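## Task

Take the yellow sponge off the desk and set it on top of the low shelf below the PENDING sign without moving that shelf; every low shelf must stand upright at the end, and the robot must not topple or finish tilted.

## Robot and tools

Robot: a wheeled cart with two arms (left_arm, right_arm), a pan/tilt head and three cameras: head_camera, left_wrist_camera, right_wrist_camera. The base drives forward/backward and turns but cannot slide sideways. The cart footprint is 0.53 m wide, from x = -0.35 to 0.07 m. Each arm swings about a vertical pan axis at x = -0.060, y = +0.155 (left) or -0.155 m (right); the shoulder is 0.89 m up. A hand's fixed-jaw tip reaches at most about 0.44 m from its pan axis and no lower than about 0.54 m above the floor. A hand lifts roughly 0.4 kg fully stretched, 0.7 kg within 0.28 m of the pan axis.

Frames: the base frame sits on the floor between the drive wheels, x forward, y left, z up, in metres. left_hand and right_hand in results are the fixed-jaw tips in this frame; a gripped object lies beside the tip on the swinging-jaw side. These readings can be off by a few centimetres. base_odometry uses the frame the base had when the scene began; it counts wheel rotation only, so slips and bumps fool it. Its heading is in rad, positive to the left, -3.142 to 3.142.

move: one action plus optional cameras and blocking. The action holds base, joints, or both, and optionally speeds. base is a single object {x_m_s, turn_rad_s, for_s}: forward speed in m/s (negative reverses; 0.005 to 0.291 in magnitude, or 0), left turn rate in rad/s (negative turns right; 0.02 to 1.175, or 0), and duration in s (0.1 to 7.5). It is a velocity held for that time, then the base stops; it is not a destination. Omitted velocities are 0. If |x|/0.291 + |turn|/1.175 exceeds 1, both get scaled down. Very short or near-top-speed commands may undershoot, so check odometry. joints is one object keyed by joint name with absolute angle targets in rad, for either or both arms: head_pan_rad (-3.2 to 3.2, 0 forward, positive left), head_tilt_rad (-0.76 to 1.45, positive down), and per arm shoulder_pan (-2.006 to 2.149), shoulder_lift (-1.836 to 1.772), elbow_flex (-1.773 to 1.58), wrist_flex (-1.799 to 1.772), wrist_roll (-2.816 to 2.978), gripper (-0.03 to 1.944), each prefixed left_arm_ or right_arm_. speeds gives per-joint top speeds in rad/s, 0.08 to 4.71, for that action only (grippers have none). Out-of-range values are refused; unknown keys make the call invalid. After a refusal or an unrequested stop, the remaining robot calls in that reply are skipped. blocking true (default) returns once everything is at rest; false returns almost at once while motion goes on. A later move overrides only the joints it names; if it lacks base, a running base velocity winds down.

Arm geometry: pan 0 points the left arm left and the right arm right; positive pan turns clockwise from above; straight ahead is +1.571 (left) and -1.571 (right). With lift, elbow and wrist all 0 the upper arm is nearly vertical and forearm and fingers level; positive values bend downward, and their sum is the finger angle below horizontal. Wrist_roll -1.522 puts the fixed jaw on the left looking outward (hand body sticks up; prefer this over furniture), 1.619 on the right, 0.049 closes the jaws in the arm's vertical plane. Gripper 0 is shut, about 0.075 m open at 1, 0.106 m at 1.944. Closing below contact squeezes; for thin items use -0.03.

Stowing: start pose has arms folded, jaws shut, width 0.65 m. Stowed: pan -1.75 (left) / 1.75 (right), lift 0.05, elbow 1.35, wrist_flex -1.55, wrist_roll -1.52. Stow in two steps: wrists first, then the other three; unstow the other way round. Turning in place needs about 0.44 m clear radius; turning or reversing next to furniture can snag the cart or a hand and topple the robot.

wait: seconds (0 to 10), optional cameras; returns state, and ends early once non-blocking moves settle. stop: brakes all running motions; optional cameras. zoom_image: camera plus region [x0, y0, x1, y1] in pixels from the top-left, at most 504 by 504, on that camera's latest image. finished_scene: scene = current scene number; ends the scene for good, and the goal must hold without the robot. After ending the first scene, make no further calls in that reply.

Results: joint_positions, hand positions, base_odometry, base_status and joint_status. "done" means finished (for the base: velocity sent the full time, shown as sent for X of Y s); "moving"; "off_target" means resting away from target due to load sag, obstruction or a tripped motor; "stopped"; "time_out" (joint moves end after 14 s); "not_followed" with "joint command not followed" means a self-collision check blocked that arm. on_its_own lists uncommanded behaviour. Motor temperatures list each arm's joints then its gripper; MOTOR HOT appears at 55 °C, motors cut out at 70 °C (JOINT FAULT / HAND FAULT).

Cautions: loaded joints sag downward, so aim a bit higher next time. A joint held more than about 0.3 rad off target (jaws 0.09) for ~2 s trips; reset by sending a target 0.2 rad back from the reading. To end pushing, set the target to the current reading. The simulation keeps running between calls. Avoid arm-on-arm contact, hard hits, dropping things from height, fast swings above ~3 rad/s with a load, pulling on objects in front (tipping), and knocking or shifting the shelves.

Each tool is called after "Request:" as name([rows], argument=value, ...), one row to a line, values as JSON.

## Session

Request:
move(joints={"head_pan_rad": 0.0, "head_tilt_rad": 0.35}, cameras=["head_camera"])

Request:
move(joints={"head_pan_rad": -0.85}, cameras=["head_camera"])

Request:
move(joints={"head_pan_rad": -1.7}, cameras=["head_camera"])

Request:
move(joints={"head_pan_rad": -2.55}, cameras=["head_camera"])

Request:
move(joints={"head_pan_rad": 0.85}, cameras=["head_camera"])

Request:
move(joints={"head_pan_rad": 1.7}, cameras=["head_camera"])

Request:
move(joints={"head_pan_rad": 2.55}, cameras=["head_camera"])

Scene clock: 1.03 s.
Motor temperatures (°C): left_arm=[30 31 30 30 31 29] | right_arm=[29 27 26 27 29 26]
move: done
base_odometry: x=+0.000 y=+0.000 heading=+0.000
base_status: not commanded
joint_positions: head_pan_rad=+0.000 head_tilt_rad=+0.342 left_arm_shoulder_pan_rad=+0.002 left_arm_shoulder_lift_rad=-1.688 left_arm_elbow_flex_rad=+1.459 left_arm_wrist_flex_rad=+0.984 left_arm_wrist_roll_rad=-0.001 left_arm_gripper_rad=+0.000 right_arm_shoulder_pan_rad=+0.004 right_arm_shoulder_lift_rad=-1.732 right_arm_elbow_flex_rad=+1.485 right_arm_wrist_flex_rad=+1.015 right_arm_wrist_roll_rad=+0.000 right_arm_gripper_rad=+0.000
joint_status: all done
left_hand: x=-0.0597 y=+0.3120 z=+0.8286 quat_wxyz=(+0.397, -0.918, +0.023, +0.009) (m; base frame)
right_hand: x=-0.0607 y=-0.3093 z=+0.8243 quat_wxyz=(+0.009, +0.024, +0.920, -0.391) (m; base frame)
pictures: head_camera
Images, in order (width x height): head_camera 644x476.

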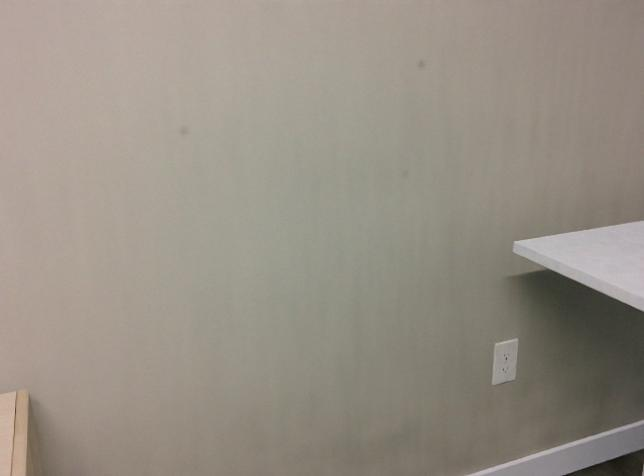

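Scene clock: 2.40 s.
move: done
base_odometry: x=+0.000 y=+0.000 heading=+0.000
base_status: not commanded
joint_positions: head_pan_rad=-0.841 head_tilt_rad=+0.342 left_arm_shoulder_pan_rad=+0.002 left_arm_shoulder_lift_rad=-1.688 left_arm_elbow_flex_rad=+1.459 left_arm_wrist_flex_rad=+0.984 left_arm_wrist_roll_rad=-0.001 left_arm_gripper_rad=+0.000 right_arm_shoulder_pan_rad=+0.004 right_arm_shoulder_lift_rad=-1.732 right_arm_elbow_flex_rad=+1.485 right_arm_wrist_flex_rad=+1.015 right_arm_wrist_roll_rad=+0.000 right_arm_gripper_rad=+0.000
joint_status: all done
left_hand: x=-0.0597 y=+0.3120 z=+0.8286 quat_wxyz=(+0.397, -0.918, +0.023, +0.009) (m; base frame)
right_hand: x=-0.0607 y=-0.3093 z=+0.8243 quat_wxyz=(+0.009, +0.024, +0.920, -0.391) (m; base frame)
pictures: head_camera
Images, in order (width x height): head_camera 644x476.

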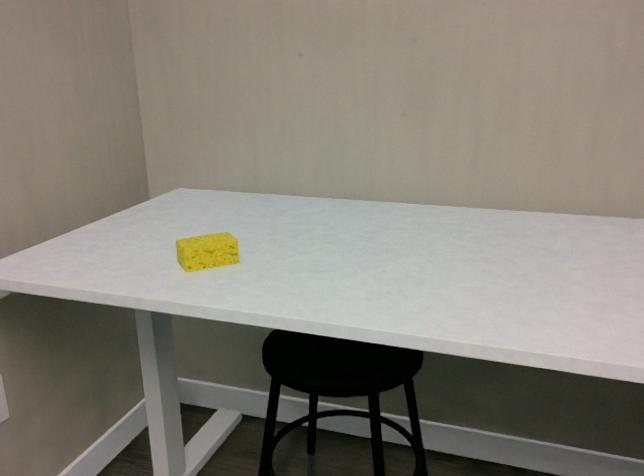

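Scene clock: 3.77 s.
move: done
base_odometry: x=+0.000 y=+0.000 heading=+0.000
base_status: not commanded
joint_positions: head_pan_rad=-1.690 head_tilt_rad=+0.342 left_arm_shoulder_pan_rad=+0.002 left_arm_shoulder_lift_rad=-1.688 left_arm_elbow_flex_rad=+1.459 left_arm_wrist_flex_rad=+0.984 left_arm_wrist_roll_rad=-0.001 left_arm_gripper_rad=+0.000 right_arm_shoulder_pan_rad=+0.004 right_arm_shoulder_lift_rad=-1.732 right_arm_elbow_flex_rad=+1.485 right_arm_wrist_flex_rad=+1.015 right_arm_wrist_roll_rad=+0.000 right_arm_gripper_rad=+0.000
joint_status: all done
left_hand: x=-0.0597 y=+0.3120 z=+0.8286 quat_wxyz=(+0.397, -0.918, +0.023, +0.009) (m; base frame)
right_hand: x=-0.0607 y=-0.3093 z=+0.8243 quat_wxyz=(+0.009, +0.024, +0.920, -0.391) (m; base frame)
pictures: head_camera
Images, in order (width x height): head_camera 644x476.

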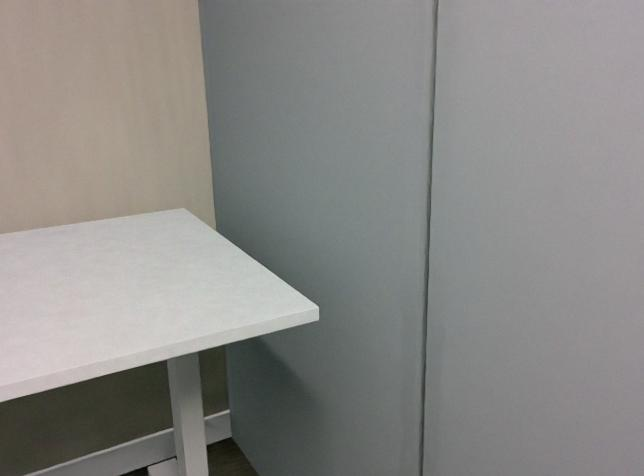

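Scene clock: 5.13 s.
move: done
base_odometry: x=+0.000 y=+0.000 heading=+0.000
base_status: not commanded
joint_positions: head_pan_rad=-2.540 head_tilt_rad=+0.342 left_arm_shoulder_pan_rad=+0.002 left_arm_shoulder_lift_rad=-1.688 left_arm_elbow_flex_rad=+1.459 left_arm_wrist_flex_rad=+0.984 left_arm_wrist_roll_rad=-0.001 left_arm_gripper_rad=+0.000 right_arm_shoulder_pan_rad=+0.004 right_arm_shoulder_lift_rad=-1.732 right_arm_elbow_flex_rad=+1.485 right_arm_wrist_flex_rad=+1.015 right_arm_wrist_roll_rad=+0.000 right_arm_gripper_rad=+0.000
joint_status: all done
left_hand: x=-0.0597 y=+0.3120 z=+0.8286 quat_wxyz=(+0.397, -0.918, +0.023, +0.009) (m; base frame)
right_hand: x=-0.0607 y=-0.3093 z=+0.8243 quat_wxyz=(+0.009, +0.024, +0.920, -0.391) (m; base frame)
pictures: head_camera
Images, in order (width x height): head_camera 644x476.

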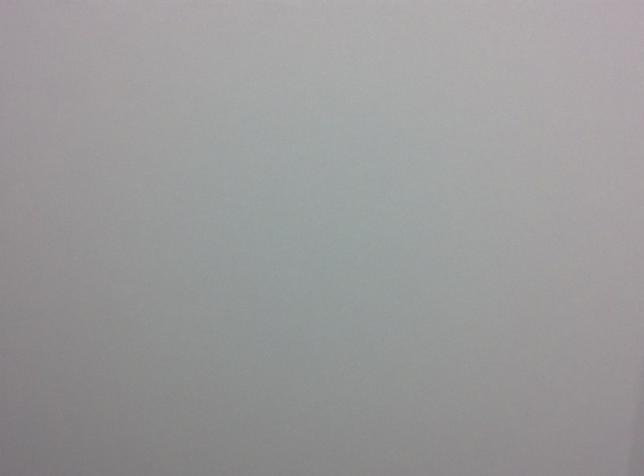

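Scene clock: 8.20 s.
move: done
base_odometry: x=+0.000 y=+0.000 heading=+0.000
base_status: not commanded
joint_positions: head_pan_rad=+0.839 head_tilt_rad=+0.342 left_arm_shoulder_pan_rad=+0.002 left_arm_shoulder_lift_rad=-1.688 left_arm_elbow_flex_rad=+1.459 left_arm_wrist_flex_rad=+0.984 left_arm_wrist_roll_rad=-0.001 left_arm_gripper_rad=+0.000 right_arm_shoulder_pan_rad=+0.004 right_arm_shoulder_lift_rad=-1.732 right_arm_elbow_flex_rad=+1.485 right_arm_wrist_flex_rad=+1.015 right_arm_wrist_roll_rad=+0.000 right_arm_gripper_rad=+0.000
joint_status: all done
left_hand: x=-0.0597 y=+0.3120 z=+0.8286 quat_wxyz=(+0.397, -0.918, +0.023, +0.009) (m; base frame)
right_hand: x=-0.0607 y=-0.3093 z=+0.8243 quat_wxyz=(+0.009, +0.024, +0.920, -0.391) (m; base frame)
pictures: head_camera
Images, in order (width x height): head_camera 644x476.

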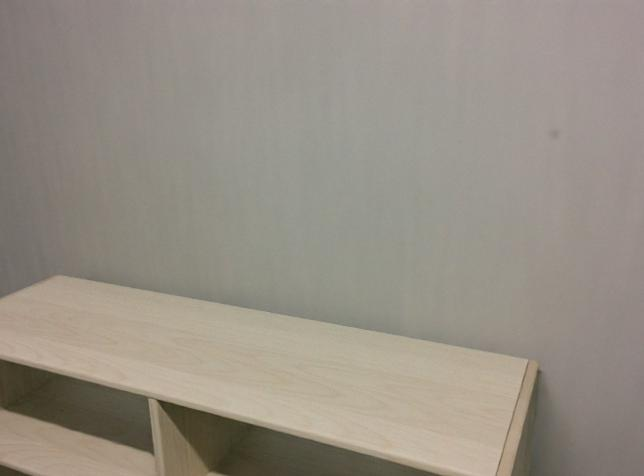

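Scene clock: 9.57 s.
move: done
base_odometry: x=+0.000 y=+0.000 heading=+0.000
base_status: not commanded
joint_positions: head_pan_rad=+1.689 head_tilt_rad=+0.342 left_arm_shoulder_pan_rad=+0.002 left_arm_shoulder_lift_rad=-1.688 left_arm_elbow_flex_rad=+1.459 left_arm_wrist_flex_rad=+0.984 left_arm_wrist_roll_rad=-0.001 left_arm_gripper_rad=+0.000 right_arm_shoulder_pan_rad=+0.004 right_arm_shoulder_lift_rad=-1.732 right_arm_elbow_flex_rad=+1.485 right_arm_wrist_flex_rad=+1.015 right_arm_wrist_roll_rad=+0.000 right_arm_gripper_rad=+0.000
joint_status: all done
left_hand: x=-0.0597 y=+0.3120 z=+0.8286 quat_wxyz=(+0.397, -0.918, +0.023, +0.009) (m; base frame)
right_hand: x=-0.0607 y=-0.3093 z=+0.8243 quat_wxyz=(+0.009, +0.024, +0.920, -0.391) (m; base frame)
pictures: head_camera
Images, in order (width x height): head_camera 644x476.

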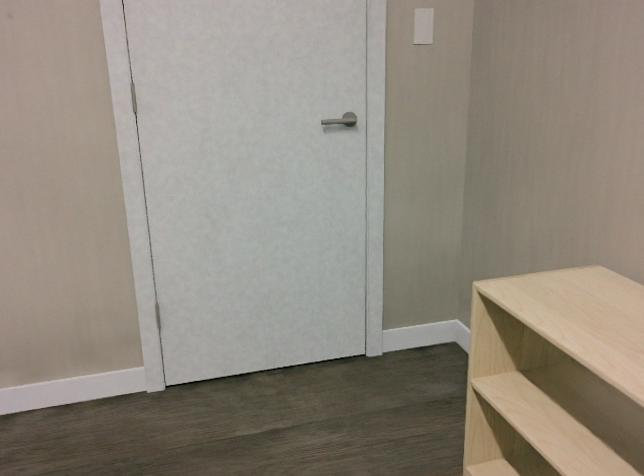

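Scene clock: 10.93 s.
move: done
base_odometry: x=+0.000 y=+0.000 heading=+0.000
base_status: not commanded
joint_positions: head_pan_rad=+2.539 head_tilt_rad=+0.342 left_arm_shoulder_pan_rad=+0.002 left_arm_shoulder_lift_rad=-1.688 left_arm_elbow_flex_rad=+1.459 left_arm_wrist_flex_rad=+0.984 left_arm_wrist_roll_rad=-0.001 left_arm_gripper_rad=+0.000 right_arm_shoulder_pan_rad=+0.004 right_arm_shoulder_lift_rad=-1.732 right_arm_elbow_flex_rad=+1.485 right_arm_wrist_flex_rad=+1.015 right_arm_wrist_roll_rad=+0.000 right_arm_gripper_rad=+0.000
joint_status: all done
left_hand: x=-0.0597 y=+0.3120 z=+0.8286 quat_wxyz=(+0.397, -0.918, +0.023, +0.009) (m; base frame)
right_hand: x=-0.0607 y=-0.3093 z=+0.8243 quat_wxyz=(+0.009, +0.024, +0.920, -0.391) (m; base frame)
pictures: head_camera
Images, in order (width x height): head_camera 644x476.

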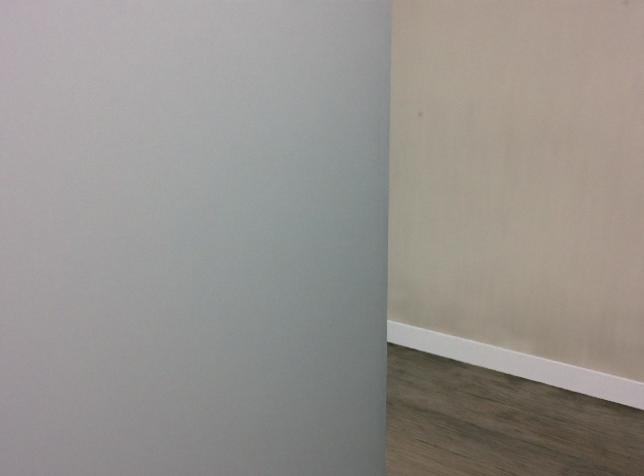

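Request:
move(joints={"head_pan_rad": 0.8, "head_tilt_rad": -0.1}, cameras=["head_camera"])

Request:
move(joints={"head_pan_rad": 0.5, "head_tilt_rad": 0.8}, cameras=["head_camera"])

Request:
move(joints={"head_pan_rad": -0.8, "head_tilt_rad": 0.6}, cameras=["head_camera"])

Scene clock: 18.73 s.
move: done
base_odometry: x=+0.000 y=+0.000 heading=+0.000
base_status: not commanded
joint_positions: head_pan_rad=+0.810 head_tilt_rad=-0.090 left_arm_shoulder_pan_rad=+0.002 left_arm_shoulder_lift_rad=-1.688 left_arm_elbow_flex_rad=+1.459 left_arm_wrist_flex_rad=+0.984 left_arm_wrist_roll_rad=-0.001 left_arm_gripper_rad=+0.000 right_arm_shoulder_pan_rad=+0.004 right_arm_shoulder_lift_rad=-1.732 right_arm_elbow_flex_rad=+1.485 right_arm_wrist_flex_rad=+1.015 right_arm_wrist_roll_rad=+0.000 right_arm_gripper_rad=+0.000
joint_status: all done
left_hand: x=-0.0597 y=+0.3120 z=+0.8286 quat_wxyz=(+0.397, -0.918, +0.023, +0.009) (m; base frame)
right_hand: x=-0.0607 y=-0.3093 z=+0.8243 quat_wxyz=(+0.009, +0.024, +0.920, -0.391) (m; base frame)
pictures: head_camera
Images, in order (width x height): head_camera 644x476.

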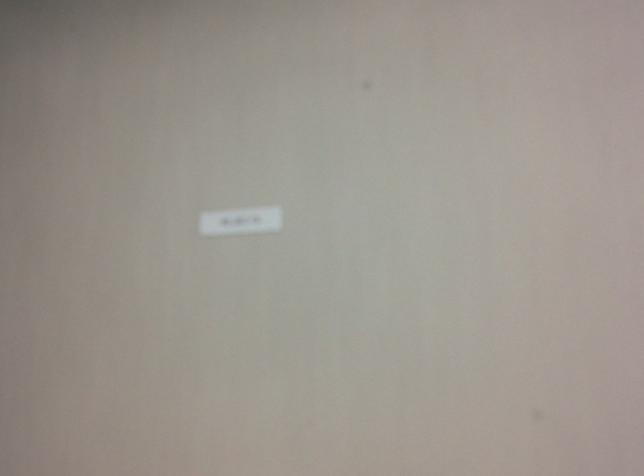

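Scene clock: 20.13 s.
move: done
base_odometry: x=+0.000 y=+0.000 heading=+0.000
base_status: not commanded
joint_positions: head_pan_rad=+0.509 head_tilt_rad=+0.794 left_arm_shoulder_pan_rad=+0.002 left_arm_shoulder_lift_rad=-1.688 left_arm_elbow_flex_rad=+1.459 left_arm_wrist_flex_rad=+0.984 left_arm_wrist_roll_rad=-0.001 left_arm_gripper_rad=+0.000 right_arm_shoulder_pan_rad=+0.004 right_arm_shoulder_lift_rad=-1.732 right_arm_elbow_flex_rad=+1.485 right_arm_wrist_flex_rad=+1.015 right_arm_wrist_roll_rad=+0.000 right_arm_gripper_rad=+0.000
joint_status: all done
left_hand: x=-0.0597 y=+0.3120 z=+0.8286 quat_wxyz=(+0.397, -0.918, +0.023, +0.009) (m; base frame)
right_hand: x=-0.0607 y=-0.3093 z=+0.8243 quat_wxyz=(+0.009, +0.024, +0.920, -0.391) (m; base frame)
pictures: head_camera
Images, in order (width x height): head_camera 644x476.

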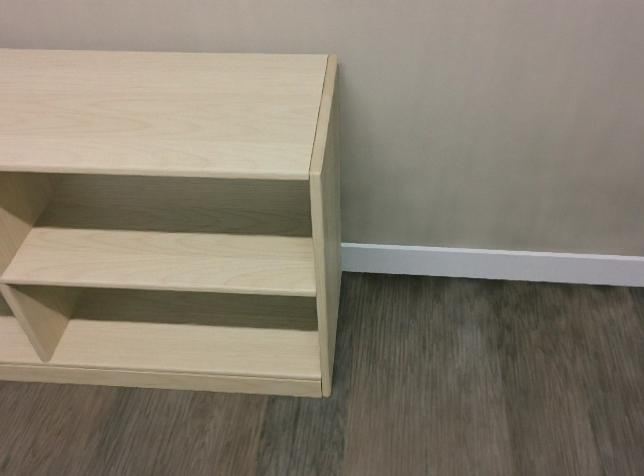

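Scene clock: 21.80 s.
move: done
base_odometry: x=+0.000 y=+0.000 heading=+0.000
base_status: not commanded
joint_positions: head_pan_rad=-0.790 head_tilt_rad=+0.613 left_arm_shoulder_pan_rad=+0.002 left_arm_shoulder_lift_rad=-1.688 left_arm_elbow_flex_rad=+1.459 left_arm_wrist_flex_rad=+0.984 left_arm_wrist_roll_rad=-0.001 left_arm_gripper_rad=+0.000 right_arm_shoulder_pan_rad=+0.004 right_arm_shoulder_lift_rad=-1.732 right_arm_elbow_flex_rad=+1.485 right_arm_wrist_flex_rad=+1.015 right_arm_wrist_roll_rad=+0.000 right_arm_gripper_rad=+0.000
joint_status: all done
left_hand: x=-0.0597 y=+0.3120 z=+0.8286 quat_wxyz=(+0.397, -0.918, +0.023, +0.009) (m; base frame)
right_hand: x=-0.0607 y=-0.3093 z=+0.8243 quat_wxyz=(+0.009, +0.024, +0.920, -0.391) (m; base frame)
pictures: head_camera
Images, in order (width x height): head_camera 644x476.

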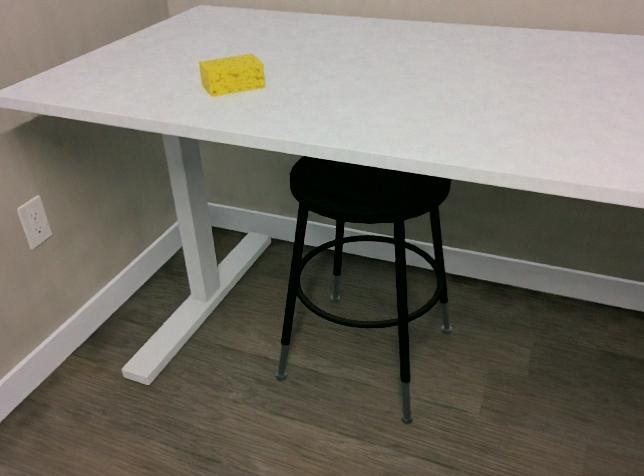

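Request:
move(joints={"head_pan_rad": 0.9, "head_tilt_rad": 0.05})

Request:
wait(seconds=1, cameras=["head_camera"])

Scene clock: 27.70 s.
move: done
base_odometry: x=+0.000 y=+0.000 heading=+0.000
base_status: not commanded
joint_positions: head_pan_rad=+0.890 head_tilt_rad=+0.061 left_arm_shoulder_pan_rad=+0.002 left_arm_shoulder_lift_rad=-1.688 left_arm_elbow_flex_rad=+1.459 left_arm_wrist_flex_rad=+0.984 left_arm_wrist_roll_rad=-0.001 left_arm_gripper_rad=+0.000 right_arm_shoulder_pan_rad=+0.004 right_arm_shoulder_lift_rad=-1.732 right_arm_elbow_flex_rad=+1.485 right_arm_wrist_flex_rad=+1.015 right_arm_wrist_roll_rad=+0.000 right_arm_gripper_rad=+0.000
joint_status: all done
left_hand: x=-0.0597 y=+0.3120 z=+0.8286 quat_wxyz=(+0.397, -0.918, +0.023, +0.009) (m; base frame)
right_hand: x=-0.0607 y=-0.3093 z=+0.8243 quat_wxyz=(+0.009, +0.024, +0.920, -0.391) (m; base frame)
pictures: none

Scene clock: 28.70 s.
base_odometry: x=+0.000 y=+0.000 heading=+0.000
base_status: not commanded
joint_positions: head_pan_rad=+0.890 head_tilt_rad=+0.061 left_arm_shoulder_pan_rad=+0.002 left_arm_shoulder_lift_rad=-1.688 left_arm_elbow_flex_rad=+1.459 left_arm_wrist_flex_rad=+0.984 left_arm_wrist_roll_rad=-0.001 left_arm_gripper_rad=+0.000 right_arm_shoulder_pan_rad=+0.004 right_arm_shoulder_lift_rad=-1.732 right_arm_elbow_flex_rad=+1.485 right_arm_wrist_flex_rad=+1.015 right_arm_wrist_roll_rad=+0.000 right_arm_gripper_rad=+0.000
joint_status: all done
left_hand: x=-0.0597 y=+0.3120 z=+0.8286 quat_wxyz=(+0.397, -0.918, +0.023, +0.009) (m; base frame)
right_hand: x=-0.0607 y=-0.3093 z=+0.8243 quat_wxyz=(+0.009, +0.024, +0.920, -0.391) (m; base frame)
wait: 1.00 s; at rest by 0.27 s
pictures: head_camera
Images, in order (width x height): head_camera 644x476.

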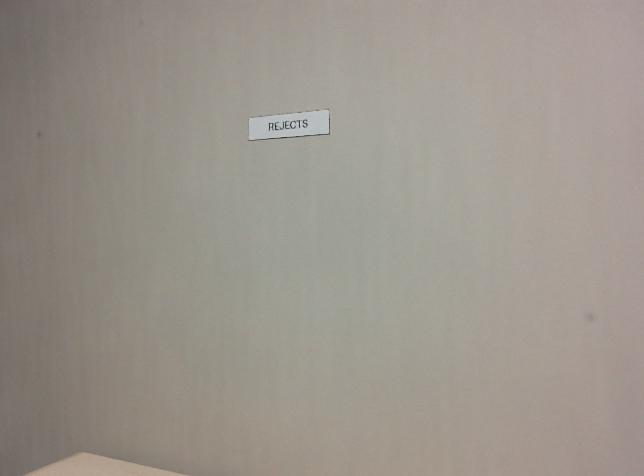

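Request:
move(base={"turn_rad_s": -0.2, "for_s": 1.3})

Request:
move(base={"x_m_s": 0.15, "for_s": 4.3}, joints={"head_pan_rad": -0.8, "head_tilt_rad": 0.8}, cameras=["head_camera"])

Request:
move(base={"turn_rad_s": -0.3, "for_s": 2.73}, joints={"head_pan_rad": 0.0}, cameras=["head_camera"])

Scene clock: 64.50 s.
move: done
base_odometry: x=+0.000 y=+0.000 heading=-0.259
base_status: done (sent for 1.3 of 1.3 s)
joint_positions: head_pan_rad=+0.890 head_tilt_rad=+0.061 left_arm_shoulder_pan_rad=+0.002 left_arm_shoulder_lift_rad=-1.688 left_arm_elbow_flex_rad=+1.459 left_arm_wrist_flex_rad=+0.984 left_arm_wrist_roll_rad=-0.001 left_arm_gripper_rad=+0.000 right_arm_shoulder_pan_rad=+0.003 right_arm_shoulder_lift_rad=-1.732 right_arm_elbow_flex_rad=+1.485 right_arm_wrist_flex_rad=+1.015 right_arm_wrist_roll_rad=+0.000 right_arm_gripper_rad=+0.000
joint_status: not commanded
left_hand: x=-0.0597 y=+0.3120 z=+0.8286 quat_wxyz=(+0.397, -0.918, +0.023, +0.009) (m; base frame)
right_hand: x=-0.0604 y=-0.3093 z=+0.8243 quat_wxyz=(+0.009, +0.024, +0.920, -0.391) (m; base frame)
pictures: none

Scene clock: 69.73 s.
move: done
base_odometry: x=+0.623 y=-0.167 heading=-0.261
base_status: done (sent for 4.3 of 4.3 s)
joint_positions: head_pan_rad=-0.790 head_tilt_rad=+0.794 left_arm_shoulder_pan_rad=-0.003 left_arm_shoulder_lift_rad=-1.688 left_arm_elbow_flex_rad=+1.459 left_arm_wrist_flex_rad=+0.984 left_arm_wrist_roll_rad=-0.001 left_arm_gripper_rad=+0.000 right_arm_shoulder_pan_rad=+0.003 right_arm_shoulder_lift_rad=-1.732 right_arm_elbow_flex_rad=+1.485 right_arm_wrist_flex_rad=+1.015 right_arm_wrist_roll_rad=+0.000 right_arm_gripper_rad=+0.000
joint_status: all done
left_hand: x=-0.0604 y=+0.3120 z=+0.8286 quat_wxyz=(+0.397, -0.918, +0.021, +0.010) (m; base frame)
right_hand: x=-0.0604 y=-0.3093 z=+0.8243 quat_wxyz=(+0.009, +0.024, +0.920, -0.391) (m; base frame)
pictures: head_camera
Images, in order (width x height): head_camera 644x476.

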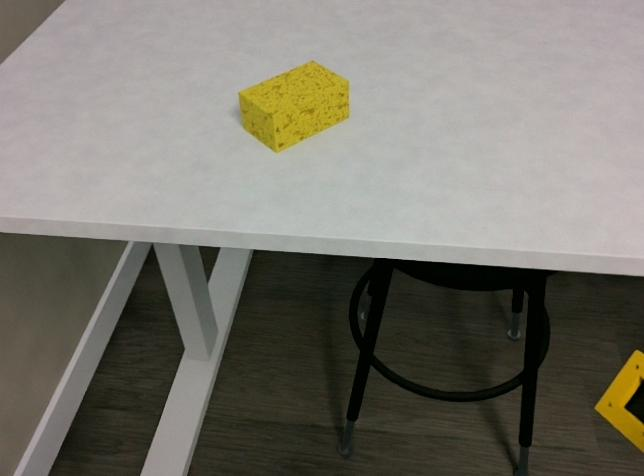

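Scene clock: 73.07 s.
move: done
base_odometry: x=+0.623 y=-0.167 heading=-1.081
base_status: done (sent for 2.73 of 2.73 s)
joint_positions: head_pan_rad=-0.011 head_tilt_rad=+0.794 left_arm_shoulder_pan_rad=+0.000 left_arm_shoulder_lift_rad=-1.688 left_arm_elbow_flex_rad=+1.459 left_arm_wrist_flex_rad=+0.984 left_arm_wrist_roll_rad=-0.001 left_arm_gripper_rad=+0.000 right_arm_shoulder_pan_rad=+0.001 right_arm_shoulder_lift_rad=-1.732 right_arm_elbow_flex_rad=+1.485 right_arm_wrist_flex_rad=+1.015 right_arm_wrist_roll_rad=+0.000 right_arm_gripper_rad=+0.000
joint_status: all done
left_hand: x=-0.0600 y=+0.3120 z=+0.8286 quat_wxyz=(+0.397, -0.918, +0.023, +0.010) (m; base frame)
right_hand: x=-0.0602 y=-0.3093 z=+0.8243 quat_wxyz=(+0.009, +0.023, +0.920, -0.391) (m; base frame)
pictures: head_camera
Images, in order (width x height): head_camera 644x476.

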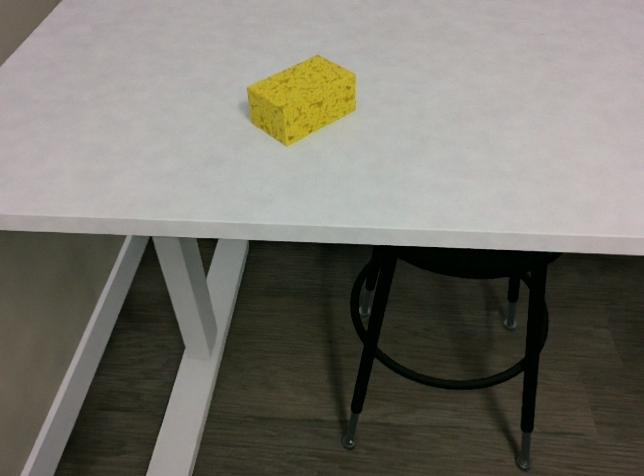

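Request:
move(joints={"left_arm_shoulder_lift_rad": 0.3, "left_arm_elbow_flex_rad": -0.5, "left_arm_wrist_flex_rad": 1.0})

Request:
move(joints={"left_arm_shoulder_pan_rad": 2.12, "left_arm_wrist_flex_rad": 1.4, "left_arm_wrist_roll_rad": 1.34, "left_arm_gripper_rad": 1.4})

Request:
move(base={"x_m_s": 0.1, "for_s": 3.95}, cameras=["head_camera", "left_wrist_camera"])

Scene clock: 106.87 s.
move: done
base_odometry: x=+0.623 y=-0.167 heading=-1.081
base_status: not commanded
joint_positions: head_pan_rad=-0.011 head_tilt_rad=+0.794 left_arm_shoulder_pan_rad=+0.000 left_arm_shoulder_lift_rad=+0.309 left_arm_elbow_flex_rad=-0.464 left_arm_wrist_flex_rad=+0.998 left_arm_wrist_roll_rad=-0.001 left_arm_gripper_rad=+0.000 right_arm_shoulder_pan_rad=+0.001 right_arm_shoulder_lift_rad=-1.732 right_arm_elbow_flex_rad=+1.485 right_arm_wrist_flex_rad=+1.015 right_arm_wrist_roll_rad=+0.000 right_arm_gripper_rad=+0.000
joint_status: all done
left_hand: x=-0.0599 y=+0.4798 z=+0.8937 quat_wxyz=(+0.356, -0.934, +0.023, +0.009) (m; base frame)
right_hand: x=-0.0602 y=-0.3093 z=+0.8243 quat_wxyz=(+0.009, +0.023, +0.920, -0.391) (m; base frame)
pictures: none

Scene clock: 109.13 s.
move: done
base_odometry: x=+0.623 y=-0.167 heading=-1.081
base_status: not commanded
joint_positions: head_pan_rad=-0.011 head_tilt_rad=+0.794 left_arm_shoulder_pan_rad=+2.112 left_arm_shoulder_lift_rad=+0.309 left_arm_elbow_flex_rad=-0.467 left_arm_wrist_flex_rad=+1.395 left_arm_wrist_roll_rad=+1.335 left_arm_gripper_rad=+1.393 right_arm_shoulder_pan_rad=+0.003 right_arm_shoulder_lift_rad=-1.732 right_arm_elbow_flex_rad=+1.485 right_arm_wrist_flex_rad=+1.015 right_arm_wrist_roll_rad=+0.000 right_arm_gripper_rad=+0.000
joint_status: all done
left_hand: x=+0.1712 y=+0.0068 z=+0.8669 quat_wxyz=(-0.021, -0.903, +0.396, -0.165) (m; base frame)
right_hand: x=-0.0604 y=-0.3093 z=+0.8243 quat_wxyz=(+0.009, +0.024, +0.920, -0.391) (m; base frame)
pictures: none

Scene clock: 114.00 s.
move: done
base_odometry: x=+0.809 y=-0.518 heading=-1.082
base_status: done (sent for 3.97 of 3.97 s)
joint_positions: head_pan_rad=-0.011 head_tilt_rad=+0.794 left_arm_shoulder_pan_rad=+2.117 left_arm_shoulder_lift_rad=+0.309 left_arm_elbow_flex_rad=-0.467 left_arm_wrist_flex_rad=+1.395 left_arm_wrist_roll_rad=+1.335 left_arm_gripper_rad=+1.393 right_arm_shoulder_pan_rad=-0.002 right_arm_shoulder_lift_rad=-1.732 right_arm_elbow_flex_rad=+1.485 right_arm_wrist_flex_rad=+1.015 right_arm_wrist_roll_rad=+0.000 right_arm_gripper_rad=+0.000
joint_status: not commanded
left_hand: x=+0.1705 y=+0.0057 z=+0.8669 quat_wxyz=(-0.022, -0.902, +0.398, -0.165) (m; base frame)
right_hand: x=-0.0597 y=-0.3093 z=+0.8243 quat_wxyz=(+0.010, +0.021, +0.920, -0.390) (m; base frame)
pictures: head_camera, left_wrist_camera
Images, in order (width x height): head_camera 644x476, left_wrist_camera 644x476.

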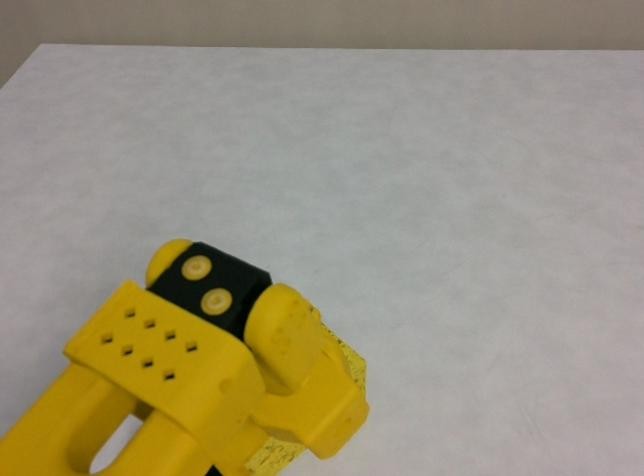

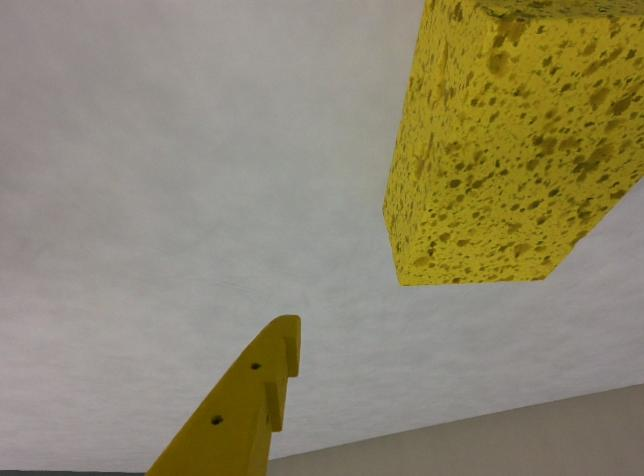

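Request:
move(joints={"left_arm_shoulder_pan_rad": 2.093, "left_arm_wrist_roll_rad": 1.315,"left_arm_shoulder_lift_rad": 0.7, "left_arm_elbow_flex_rad": -0.66, "left_arm_wrist_flex_rad": 1.17}, cameras=["left_wrist_camera"])

Scene clock: 122.23 s.
move: done
base_odometry: x=+0.809 y=-0.518 heading=-1.082
base_status: not commanded
joint_positions: head_pan_rad=-0.011 head_tilt_rad=+0.794 left_arm_shoulder_pan_rad=+2.099 left_arm_shoulder_lift_rad=+0.712 left_arm_elbow_flex_rad=-0.627 left_arm_wrist_flex_rad=+1.179 left_arm_wrist_roll_rad=+1.318 left_arm_gripper_rad=+1.393 right_arm_shoulder_pan_rad=-0.002 right_arm_shoulder_lift_rad=-1.732 right_arm_elbow_flex_rad=+1.485 right_arm_wrist_flex_rad=+1.015 right_arm_wrist_roll_rad=+0.000 right_arm_gripper_rad=+0.000
joint_status: all done
left_hand: x=+0.2008 y=-0.0061 z=+0.8009 quat_wxyz=(-0.017, -0.905, +0.398, -0.152) (m; base frame)
right_hand: x=-0.0597 y=-0.3093 z=+0.8243 quat_wxyz=(+0.010, +0.021, +0.920, -0.390) (m; base frame)
pictures: left_wrist_camera
Images, in order (width x height): left_wrist_camera 644x476.

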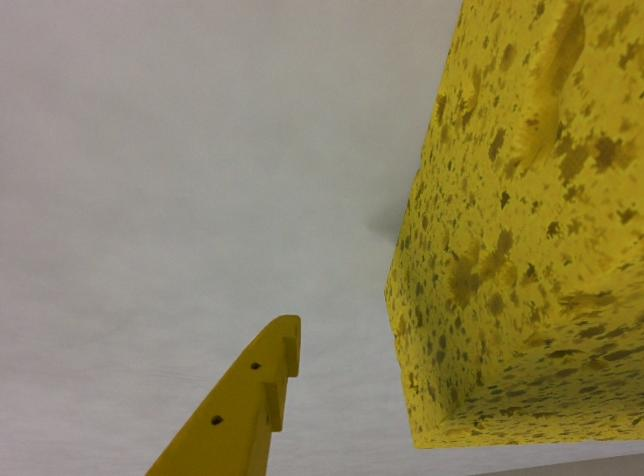

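Request:
move(joints={"left_arm_shoulder_pan_rad": 2.061, "left_arm_wrist_roll_rad": 1.17,"left_arm_shoulder_lift_rad": 0.6, "left_arm_elbow_flex_rad": -0.6, "left_arm_wrist_flex_rad": 1.33})

Request:
move(joints={"left_arm_shoulder_lift_rad": 0.765, "left_arm_elbow_flex_rad": -0.61, "left_arm_wrist_flex_rad": 1.15}, speeds={"left_arm_shoulder_lift_rad": 0.25, "left_arm_wrist_flex_rad": 0.25}, cameras=["head_camera", "left_wrist_camera"])

Scene clock: 134.80 s.
move: done
base_odometry: x=+0.809 y=-0.518 heading=-1.082
base_status: not commanded
joint_positions: head_pan_rad=-0.011 head_tilt_rad=+0.794 left_arm_shoulder_pan_rad=+2.063 left_arm_shoulder_lift_rad=+0.662 left_arm_elbow_flex_rad=-0.598 left_arm_wrist_flex_rad=+1.324 left_arm_wrist_roll_rad=+1.174 left_arm_gripper_rad=+1.393 right_arm_shoulder_pan_rad=-0.002 right_arm_shoulder_lift_rad=-1.732 right_arm_elbow_flex_rad=+1.485 right_arm_wrist_flex_rad=+1.015 right_arm_wrist_roll_rad=+0.000 right_arm_gripper_rad=+0.000
joint_status: all done
left_hand: x=+0.1855 y=+0.0148 z=+0.8037 quat_wxyz=(-0.002, -0.888, +0.450, -0.091) (m; base frame)
right_hand: x=-0.0597 y=-0.3093 z=+0.8243 quat_wxyz=(+0.010, +0.021, +0.920, -0.390) (m; base frame)
pictures: none

Scene clock: 136.00 s.
move: done
base_odometry: x=+0.809 y=-0.518 heading=-1.082
base_status: not commanded
joint_positions: head_pan_rad=-0.011 head_tilt_rad=+0.794 left_arm_shoulder_pan_rad=+2.063 left_arm_shoulder_lift_rad=+0.777 left_arm_elbow_flex_rad=-0.598 left_arm_wrist_flex_rad=+1.157 left_arm_wrist_roll_rad=+1.174 left_arm_gripper_rad=+1.393 right_arm_shoulder_pan_rad=-0.002 right_arm_shoulder_lift_rad=-1.732 right_arm_elbow_flex_rad=+1.485 right_arm_wrist_flex_rad=+1.015 right_arm_wrist_roll_rad=+0.000 right_arm_gripper_rad=+0.000
joint_status: all done
left_hand: x=+0.1983 y=+0.0079 z=+0.7789 quat_wxyz=(-0.003, -0.886, +0.449, -0.117) (m; base frame)
right_hand: x=-0.0597 y=-0.3093 z=+0.8243 quat_wxyz=(+0.010, +0.021, +0.920, -0.390) (m; base frame)
pictures: head_camera, left_wrist_camera
Images, in order (width x height): head_camera 644x476, left_wrist_camera 644x476.

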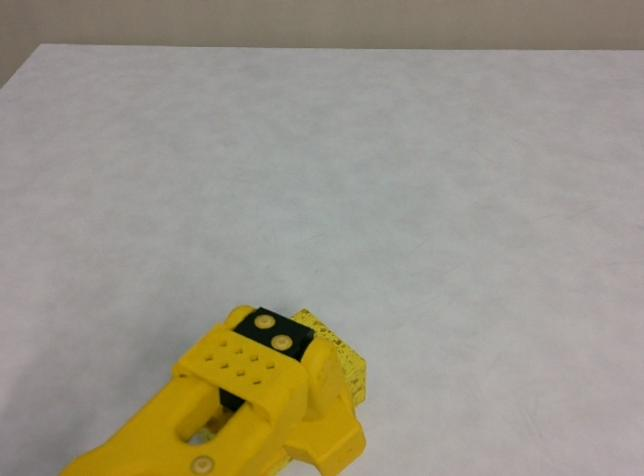

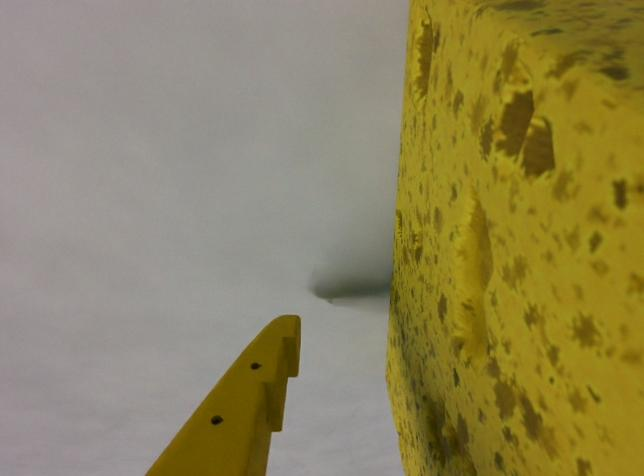

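Request:
move(joints={"left_arm_shoulder_pan_rad": 2.025, "left_arm_wrist_roll_rad": 1.13,"left_arm_shoulder_lift_rad": 0.635, "left_arm_elbow_flex_rad": -0.385, "left_arm_wrist_flex_rad": 1.06}, speeds={"left_arm_shoulder_lift_rad": 0.3, "left_arm_elbow_flex_rad": 0.3, "left_arm_wrist_flex_rad": 0.2}, cameras=["head_camera", "left_wrist_camera"])

Scene clock: 147.57 s.
move: done
base_odometry: x=+0.809 y=-0.518 heading=-1.082
base_status: not commanded
joint_positions: head_pan_rad=-0.011 head_tilt_rad=+0.794 left_arm_shoulder_pan_rad=+2.028 left_arm_shoulder_lift_rad=+0.685 left_arm_elbow_flex_rad=-0.386 left_arm_wrist_flex_rad=+1.057 left_arm_wrist_roll_rad=+1.134 left_arm_gripper_rad=+1.393 right_arm_shoulder_pan_rad=-0.002 right_arm_shoulder_lift_rad=-1.732 right_arm_elbow_flex_rad=+1.485 right_arm_wrist_flex_rad=+1.015 right_arm_wrist_roll_rad=+0.000 right_arm_gripper_rad=+0.000
joint_status: all done
left_hand: x=+0.1921 y=+0.0228 z=+0.7712 quat_wxyz=(+0.001, -0.886, +0.451, -0.107) (m; base frame)
right_hand: x=-0.0597 y=-0.3093 z=+0.8243 quat_wxyz=(+0.010, +0.021, +0.920, -0.390) (m; base frame)
pictures: head_camera, left_wrist_camera
Images, in order (width x height): head_camera 644x476, left_wrist_camera 644x476.

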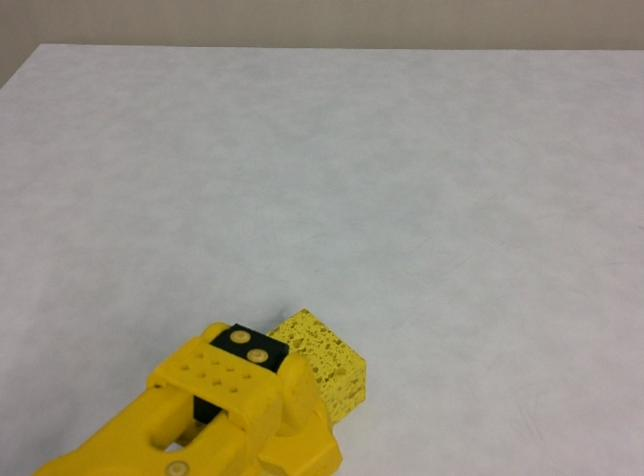

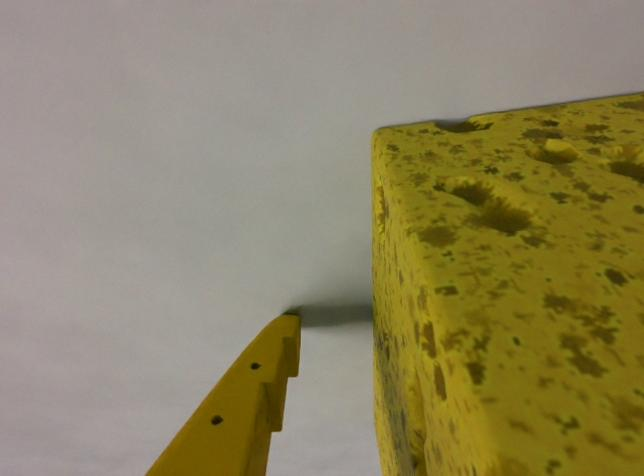

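Request:
move(joints={"left_arm_shoulder_pan_rad": 1.985, "left_arm_wrist_roll_rad": 1.10, "left_arm_wrist_flex_rad": 1.03, "left_arm_gripper_rad": 1.5})

Request:
move(joints={"left_arm_gripper_rad": 0.55})

Request:
move(joints={"left_arm_gripper_rad": 0.91, "left_arm_shoulder_lift_rad": 0.35}, speeds={"left_arm_shoulder_lift_rad": 0.4}, cameras=["head_camera", "left_wrist_camera"])

Scene clock: 156.30 s.
move: done
base_odometry: x=+0.809 y=-0.518 heading=-1.082
base_status: not commanded
joint_positions: head_pan_rad=-0.011 head_tilt_rad=+0.794 left_arm_shoulder_pan_rad=+1.991 left_arm_shoulder_lift_rad=+0.685 left_arm_elbow_flex_rad=-0.385 left_arm_wrist_flex_rad=+1.036 left_arm_wrist_roll_rad=+1.104 left_arm_gripper_rad=+1.493 right_arm_shoulder_pan_rad=-0.002 right_arm_shoulder_lift_rad=-1.732 right_arm_elbow_flex_rad=+1.485 right_arm_wrist_flex_rad=+1.015 right_arm_wrist_roll_rad=+0.000 right_arm_gripper_rad=+0.000
joint_status: all done
left_hand: x=+0.1995 y=+0.0311 z=+0.7716 quat_wxyz=(+0.006, -0.886, +0.448, -0.117) (m; base frame)
right_hand: x=-0.0597 y=-0.3093 z=+0.8243 quat_wxyz=(+0.010, +0.021, +0.920, -0.390) (m; base frame)
pictures: none

Scene clock: 157.30 s.
move: off_target
base_odometry: x=+0.809 y=-0.518 heading=-1.082
base_status: not commanded
joint_positions: head_pan_rad=-0.011 head_tilt_rad=+0.794 left_arm_shoulder_pan_rad=+1.984 left_arm_shoulder_lift_rad=+0.665 left_arm_elbow_flex_rad=-0.385 left_arm_wrist_flex_rad=+1.025 left_arm_wrist_roll_rad=+1.104 left_arm_gripper_rad=+0.934 right_arm_shoulder_pan_rad=-0.002 right_arm_shoulder_lift_rad=-1.732 right_arm_elbow_flex_rad=+1.485 right_arm_wrist_flex_rad=+1.015 right_arm_wrist_roll_rad=+0.000 right_arm_gripper_rad=+0.000
joint_status: left_arm_gripper_rad off_target (ended at +0.934, target +0.550)
left_hand: x=+0.2041 y=+0.0315 z=+0.7771 quat_wxyz=(+0.007, -0.886, +0.444, -0.132) (m; base frame)
right_hand: x=-0.0597 y=-0.3093 z=+0.8243 quat_wxyz=(+0.010, +0.021, +0.920, -0.390) (m; base frame)
pictures: none

Scene clock: 158.53 s.
move: off_target
base_odometry: x=+0.809 y=-0.518 heading=-1.082
base_status: not commanded
joint_positions: head_pan_rad=-0.011 head_tilt_rad=+0.794 left_arm_shoulder_pan_rad=+1.990 left_arm_shoulder_lift_rad=+0.413 left_arm_elbow_flex_rad=-0.383 left_arm_wrist_flex_rad=+1.036 left_arm_wrist_roll_rad=+1.101 left_arm_gripper_rad=+0.973 right_arm_shoulder_pan_rad=-0.002 right_arm_shoulder_lift_rad=-1.732 right_arm_elbow_flex_rad=+1.485 right_arm_wrist_flex_rad=+1.015 right_arm_wrist_roll_rad=+0.000 right_arm_gripper_rad=+0.000
joint_status: left_arm_gripper_rad off_target (ended at +0.972, target +0.910); the others done
left_hand: x=+0.2208 y=+0.0221 z=+0.8447 quat_wxyz=(+0.012, -0.864, +0.438, -0.249) (m; base frame)
right_hand: x=-0.0597 y=-0.3093 z=+0.8243 quat_wxyz=(+0.010, +0.021, +0.920, -0.390) (m; base frame)
pictures: head_camera, left_wrist_camera
Images, in order (width x height): head_camera 644x476, left_wrist_camera 644x476.

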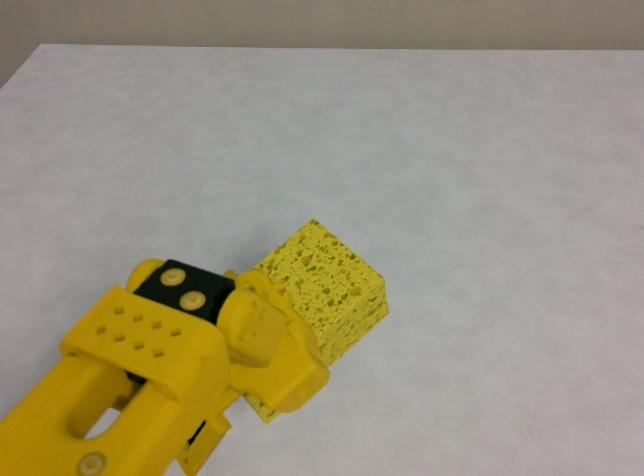

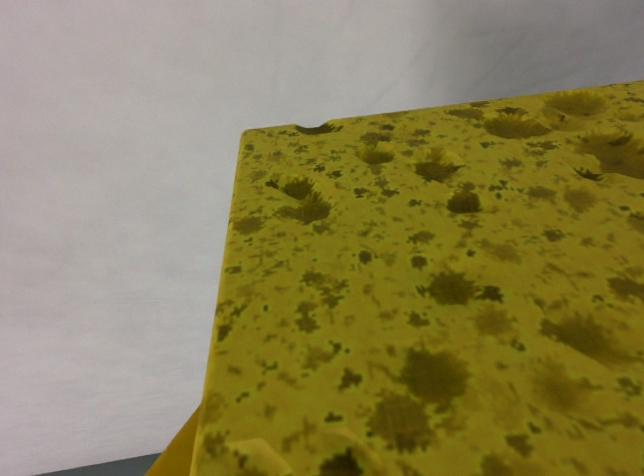

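Request:
move(joints={"left_arm_shoulder_lift_rad": 0.0, "left_arm_gripper_rad": 0.9}, speeds={"left_arm_shoulder_lift_rad": 0.5})

Request:
move(base={"x_m_s": -0.2, "for_s": 2.6}, joints={"left_arm_shoulder_lift_rad": -0.3, "left_arm_elbow_flex_rad": -0.2, "left_arm_wrist_flex_rad": 1.3, "left_arm_shoulder_pan_rad": 1.75}, speeds={"left_arm_shoulder_lift_rad": 0.5, "left_arm_wrist_flex_rad": 0.5, "left_arm_shoulder_pan_rad": 0.5}, cameras=["head_camera", "left_wrist_camera"])

Scene clock: 180.60 s.
move: off_target
base_odometry: x=+0.809 y=-0.518 heading=-1.082
base_status: not commanded
joint_positions: head_pan_rad=-0.011 head_tilt_rad=+0.794 left_arm_shoulder_pan_rad=+1.990 left_arm_shoulder_lift_rad=+0.053 left_arm_elbow_flex_rad=-0.381 left_arm_wrist_flex_rad=+1.036 left_arm_wrist_roll_rad=+1.104 left_arm_gripper_rad=+0.973 right_arm_shoulder_pan_rad=-0.002 right_arm_shoulder_lift_rad=-1.732 right_arm_elbow_flex_rad=+1.485 right_arm_wrist_flex_rad=+1.015 right_arm_wrist_roll_rad=+0.000 right_arm_gripper_rad=+0.000
joint_status: left_arm_gripper_rad off_target (ended at +0.972, target +0.900); the others done
left_hand: x=+0.2202 y=+0.0224 z=+0.9463 quat_wxyz=(+0.020, -0.811, +0.409, -0.418) (m; base frame)
right_hand: x=-0.0597 y=-0.3093 z=+0.8243 quat_wxyz=(+0.010, +0.021, +0.920, -0.390) (m; base frame)
pictures: none

Scene clock: 184.37 s.
move: done
base_odometry: x=+0.564 y=-0.059 heading=-1.076
base_status: done (sent for 2.6 of 2.6 s)
joint_positions: head_pan_rad=-0.011 head_tilt_rad=+0.794 left_arm_shoulder_pan_rad=+1.755 left_arm_shoulder_lift_rad=-0.260 left_arm_elbow_flex_rad=-0.196 left_arm_wrist_flex_rad=+1.298 left_arm_wrist_roll_rad=+1.104 left_arm_gripper_rad=+0.973 right_arm_shoulder_pan_rad=-0.002 right_arm_shoulder_lift_rad=-1.732 right_arm_elbow_flex_rad=+1.485 right_arm_wrist_flex_rad=+1.015 right_arm_wrist_roll_rad=+0.000 right_arm_gripper_rad=+0.000
joint_status: all done
left_hand: x=+0.1859 y=+0.1019 z=+0.9518 quat_wxyz=(+0.059, -0.878, +0.320, -0.351) (m; base frame)
right_hand: x=-0.0597 y=-0.3093 z=+0.8243 quat_wxyz=(+0.010, +0.021, +0.920, -0.390) (m; base frame)
pictures: head_camera, left_wrist_camera
Images, in order (width x height): head_camera 644x476, left_wrist_camera 644x476.

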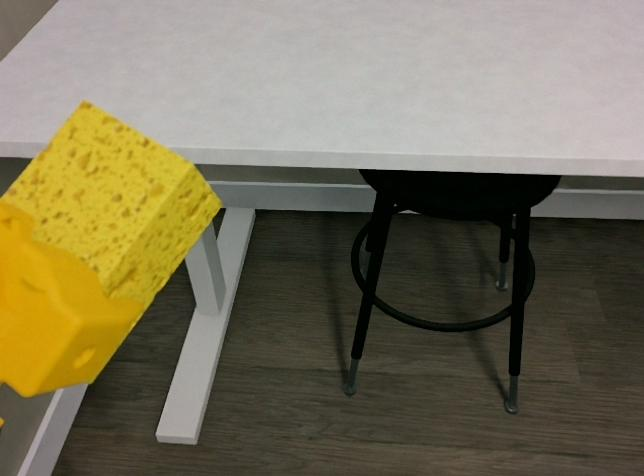

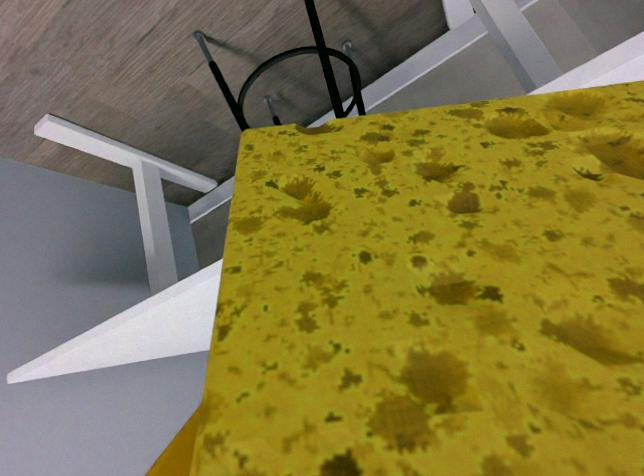

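Request:
move(base={"turn_rad_s": -0.5, "for_s": 4.94})

Request:
move(base={"x_m_s": 0.2, "for_s": 3.7}, joints={"head_pan_rad": -0.3, "head_tilt_rad": 0.6}, cameras=["head_camera"])

Request:
move(base={"turn_rad_s": -0.4, "for_s": 1.75}, joints={"head_pan_rad": 0.3}, cameras=["head_camera"])

Request:
move(joints={"head_pan_rad": -0.4}, cameras=["head_camera"])

Scene clock: 210.20 s.
move: done
base_odometry: x=+0.564 y=-0.058 heading=+2.736
base_status: done (sent for 4.93 of 4.93 s)
joint_positions: head_pan_rad=-0.011 head_tilt_rad=+0.794 left_arm_shoulder_pan_rad=+1.755 left_arm_shoulder_lift_rad=-0.260 left_arm_elbow_flex_rad=-0.196 left_arm_wrist_flex_rad=+1.298 left_arm_wrist_roll_rad=+1.104 left_arm_gripper_rad=+0.973 right_arm_shoulder_pan_rad=+0.003 right_arm_shoulder_lift_rad=-1.732 right_arm_elbow_flex_rad=+1.485 right_arm_wrist_flex_rad=+1.015 right_arm_wrist_roll_rad=+0.000 right_arm_gripper_rad=+0.000
joint_status: not commanded
left_hand: x=+0.1859 y=+0.1019 z=+0.9518 quat_wxyz=(+0.059, -0.878, +0.320, -0.351) (m; base frame)
right_hand: x=-0.0604 y=-0.3093 z=+0.8243 quat_wxyz=(+0.009, +0.024, +0.920, -0.391) (m; base frame)
pictures: none

Scene clock: 214.97 s.
move: done
base_odometry: x=-0.116 y=+0.235 heading=+2.736
base_status: done (sent for 3.7 of 3.7 s)
joint_positions: head_pan_rad=-0.292 head_tilt_rad=+0.613 left_arm_shoulder_pan_rad=+1.757 left_arm_shoulder_lift_rad=-0.262 left_arm_elbow_flex_rad=-0.196 left_arm_wrist_flex_rad=+1.298 left_arm_wrist_roll_rad=+1.104 left_arm_gripper_rad=+0.973 right_arm_shoulder_pan_rad=+0.001 right_arm_shoulder_lift_rad=-1.732 right_arm_elbow_flex_rad=+1.485 right_arm_wrist_flex_rad=+1.015 right_arm_wrist_roll_rad=+0.000 right_arm_gripper_rad=+0.000
joint_status: all done
left_hand: x=+0.1857 y=+0.1015 z=+0.9522 quat_wxyz=(+0.059, -0.877, +0.321, -0.352) (m; base frame)
right_hand: x=-0.0602 y=-0.3093 z=+0.8243 quat_wxyz=(+0.009, +0.023, +0.920, -0.391) (m; base frame)
pictures: head_camera
Images, in order (width x height): head_camera 644x476.

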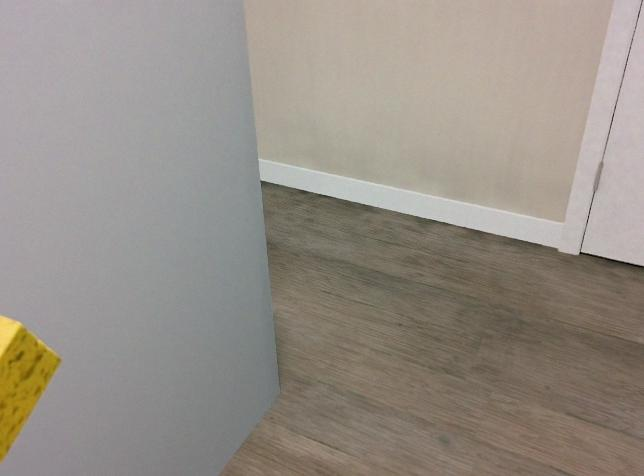

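Scene clock: 217.30 s.
move: done
base_odometry: x=-0.116 y=+0.234 heading=+2.029
base_status: done (sent for 1.77 of 1.77 s)
joint_positions: head_pan_rad=+0.290 head_tilt_rad=+0.613 left_arm_shoulder_pan_rad=+1.755 left_arm_shoulder_lift_rad=-0.262 left_arm_elbow_flex_rad=-0.196 left_arm_wrist_flex_rad=+1.298 left_arm_wrist_roll_rad=+1.104 left_arm_gripper_rad=+0.973 right_arm_shoulder_pan_rad=+0.003 right_arm_shoulder_lift_rad=-1.732 right_arm_elbow_flex_rad=+1.485 right_arm_wrist_flex_rad=+1.015 right_arm_wrist_roll_rad=+0.000 right_arm_gripper_rad=+0.000
joint_status: all done
left_hand: x=+0.1858 y=+0.1019 z=+0.9522 quat_wxyz=(+0.059, -0.877, +0.320, -0.352) (m; base frame)
right_hand: x=-0.0604 y=-0.3093 z=+0.8243 quat_wxyz=(+0.009, +0.024, +0.920, -0.391) (m; base frame)
pictures: head_camera
Images, in order (width x height): head_camera 644x476.

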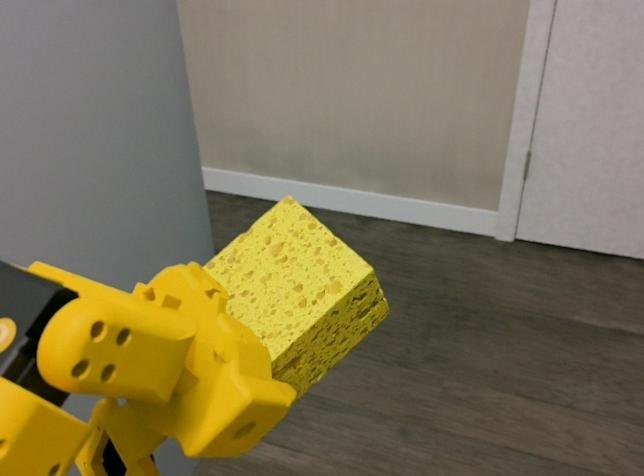

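Scene clock: 218.57 s.
move: done
base_odometry: x=-0.116 y=+0.234 heading=+2.029
base_status: not commanded
joint_positions: head_pan_rad=-0.391 head_tilt_rad=+0.613 left_arm_shoulder_pan_rad=+1.755 left_arm_shoulder_lift_rad=-0.262 left_arm_elbow_flex_rad=-0.196 left_arm_wrist_flex_rad=+1.298 left_arm_wrist_roll_rad=+1.104 left_arm_gripper_rad=+0.973 right_arm_shoulder_pan_rad=+0.003 right_arm_shoulder_lift_rad=-1.732 right_arm_elbow_flex_rad=+1.485 right_arm_wrist_flex_rad=+1.015 right_arm_wrist_roll_rad=+0.000 right_arm_gripper_rad=+0.000
joint_status: all done
left_hand: x=+0.1858 y=+0.1019 z=+0.9522 quat_wxyz=(+0.059, -0.877, +0.320, -0.352) (m; base frame)
right_hand: x=-0.0604 y=-0.3093 z=+0.8243 quat_wxyz=(+0.009, +0.024, +0.920, -0.391) (m; base frame)
pictures: head_camera
Images, in order (width x height): head_camera 644x476.

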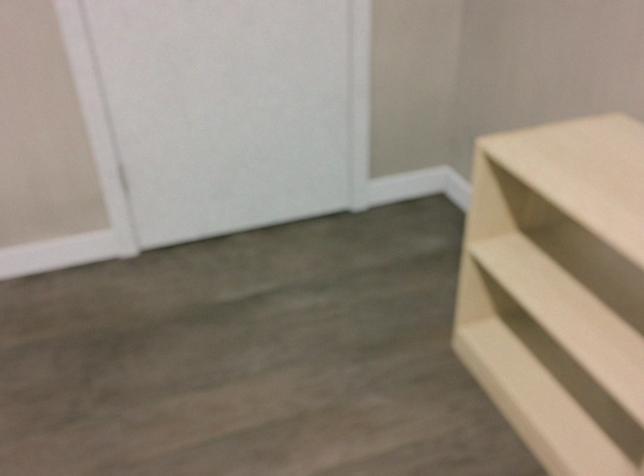

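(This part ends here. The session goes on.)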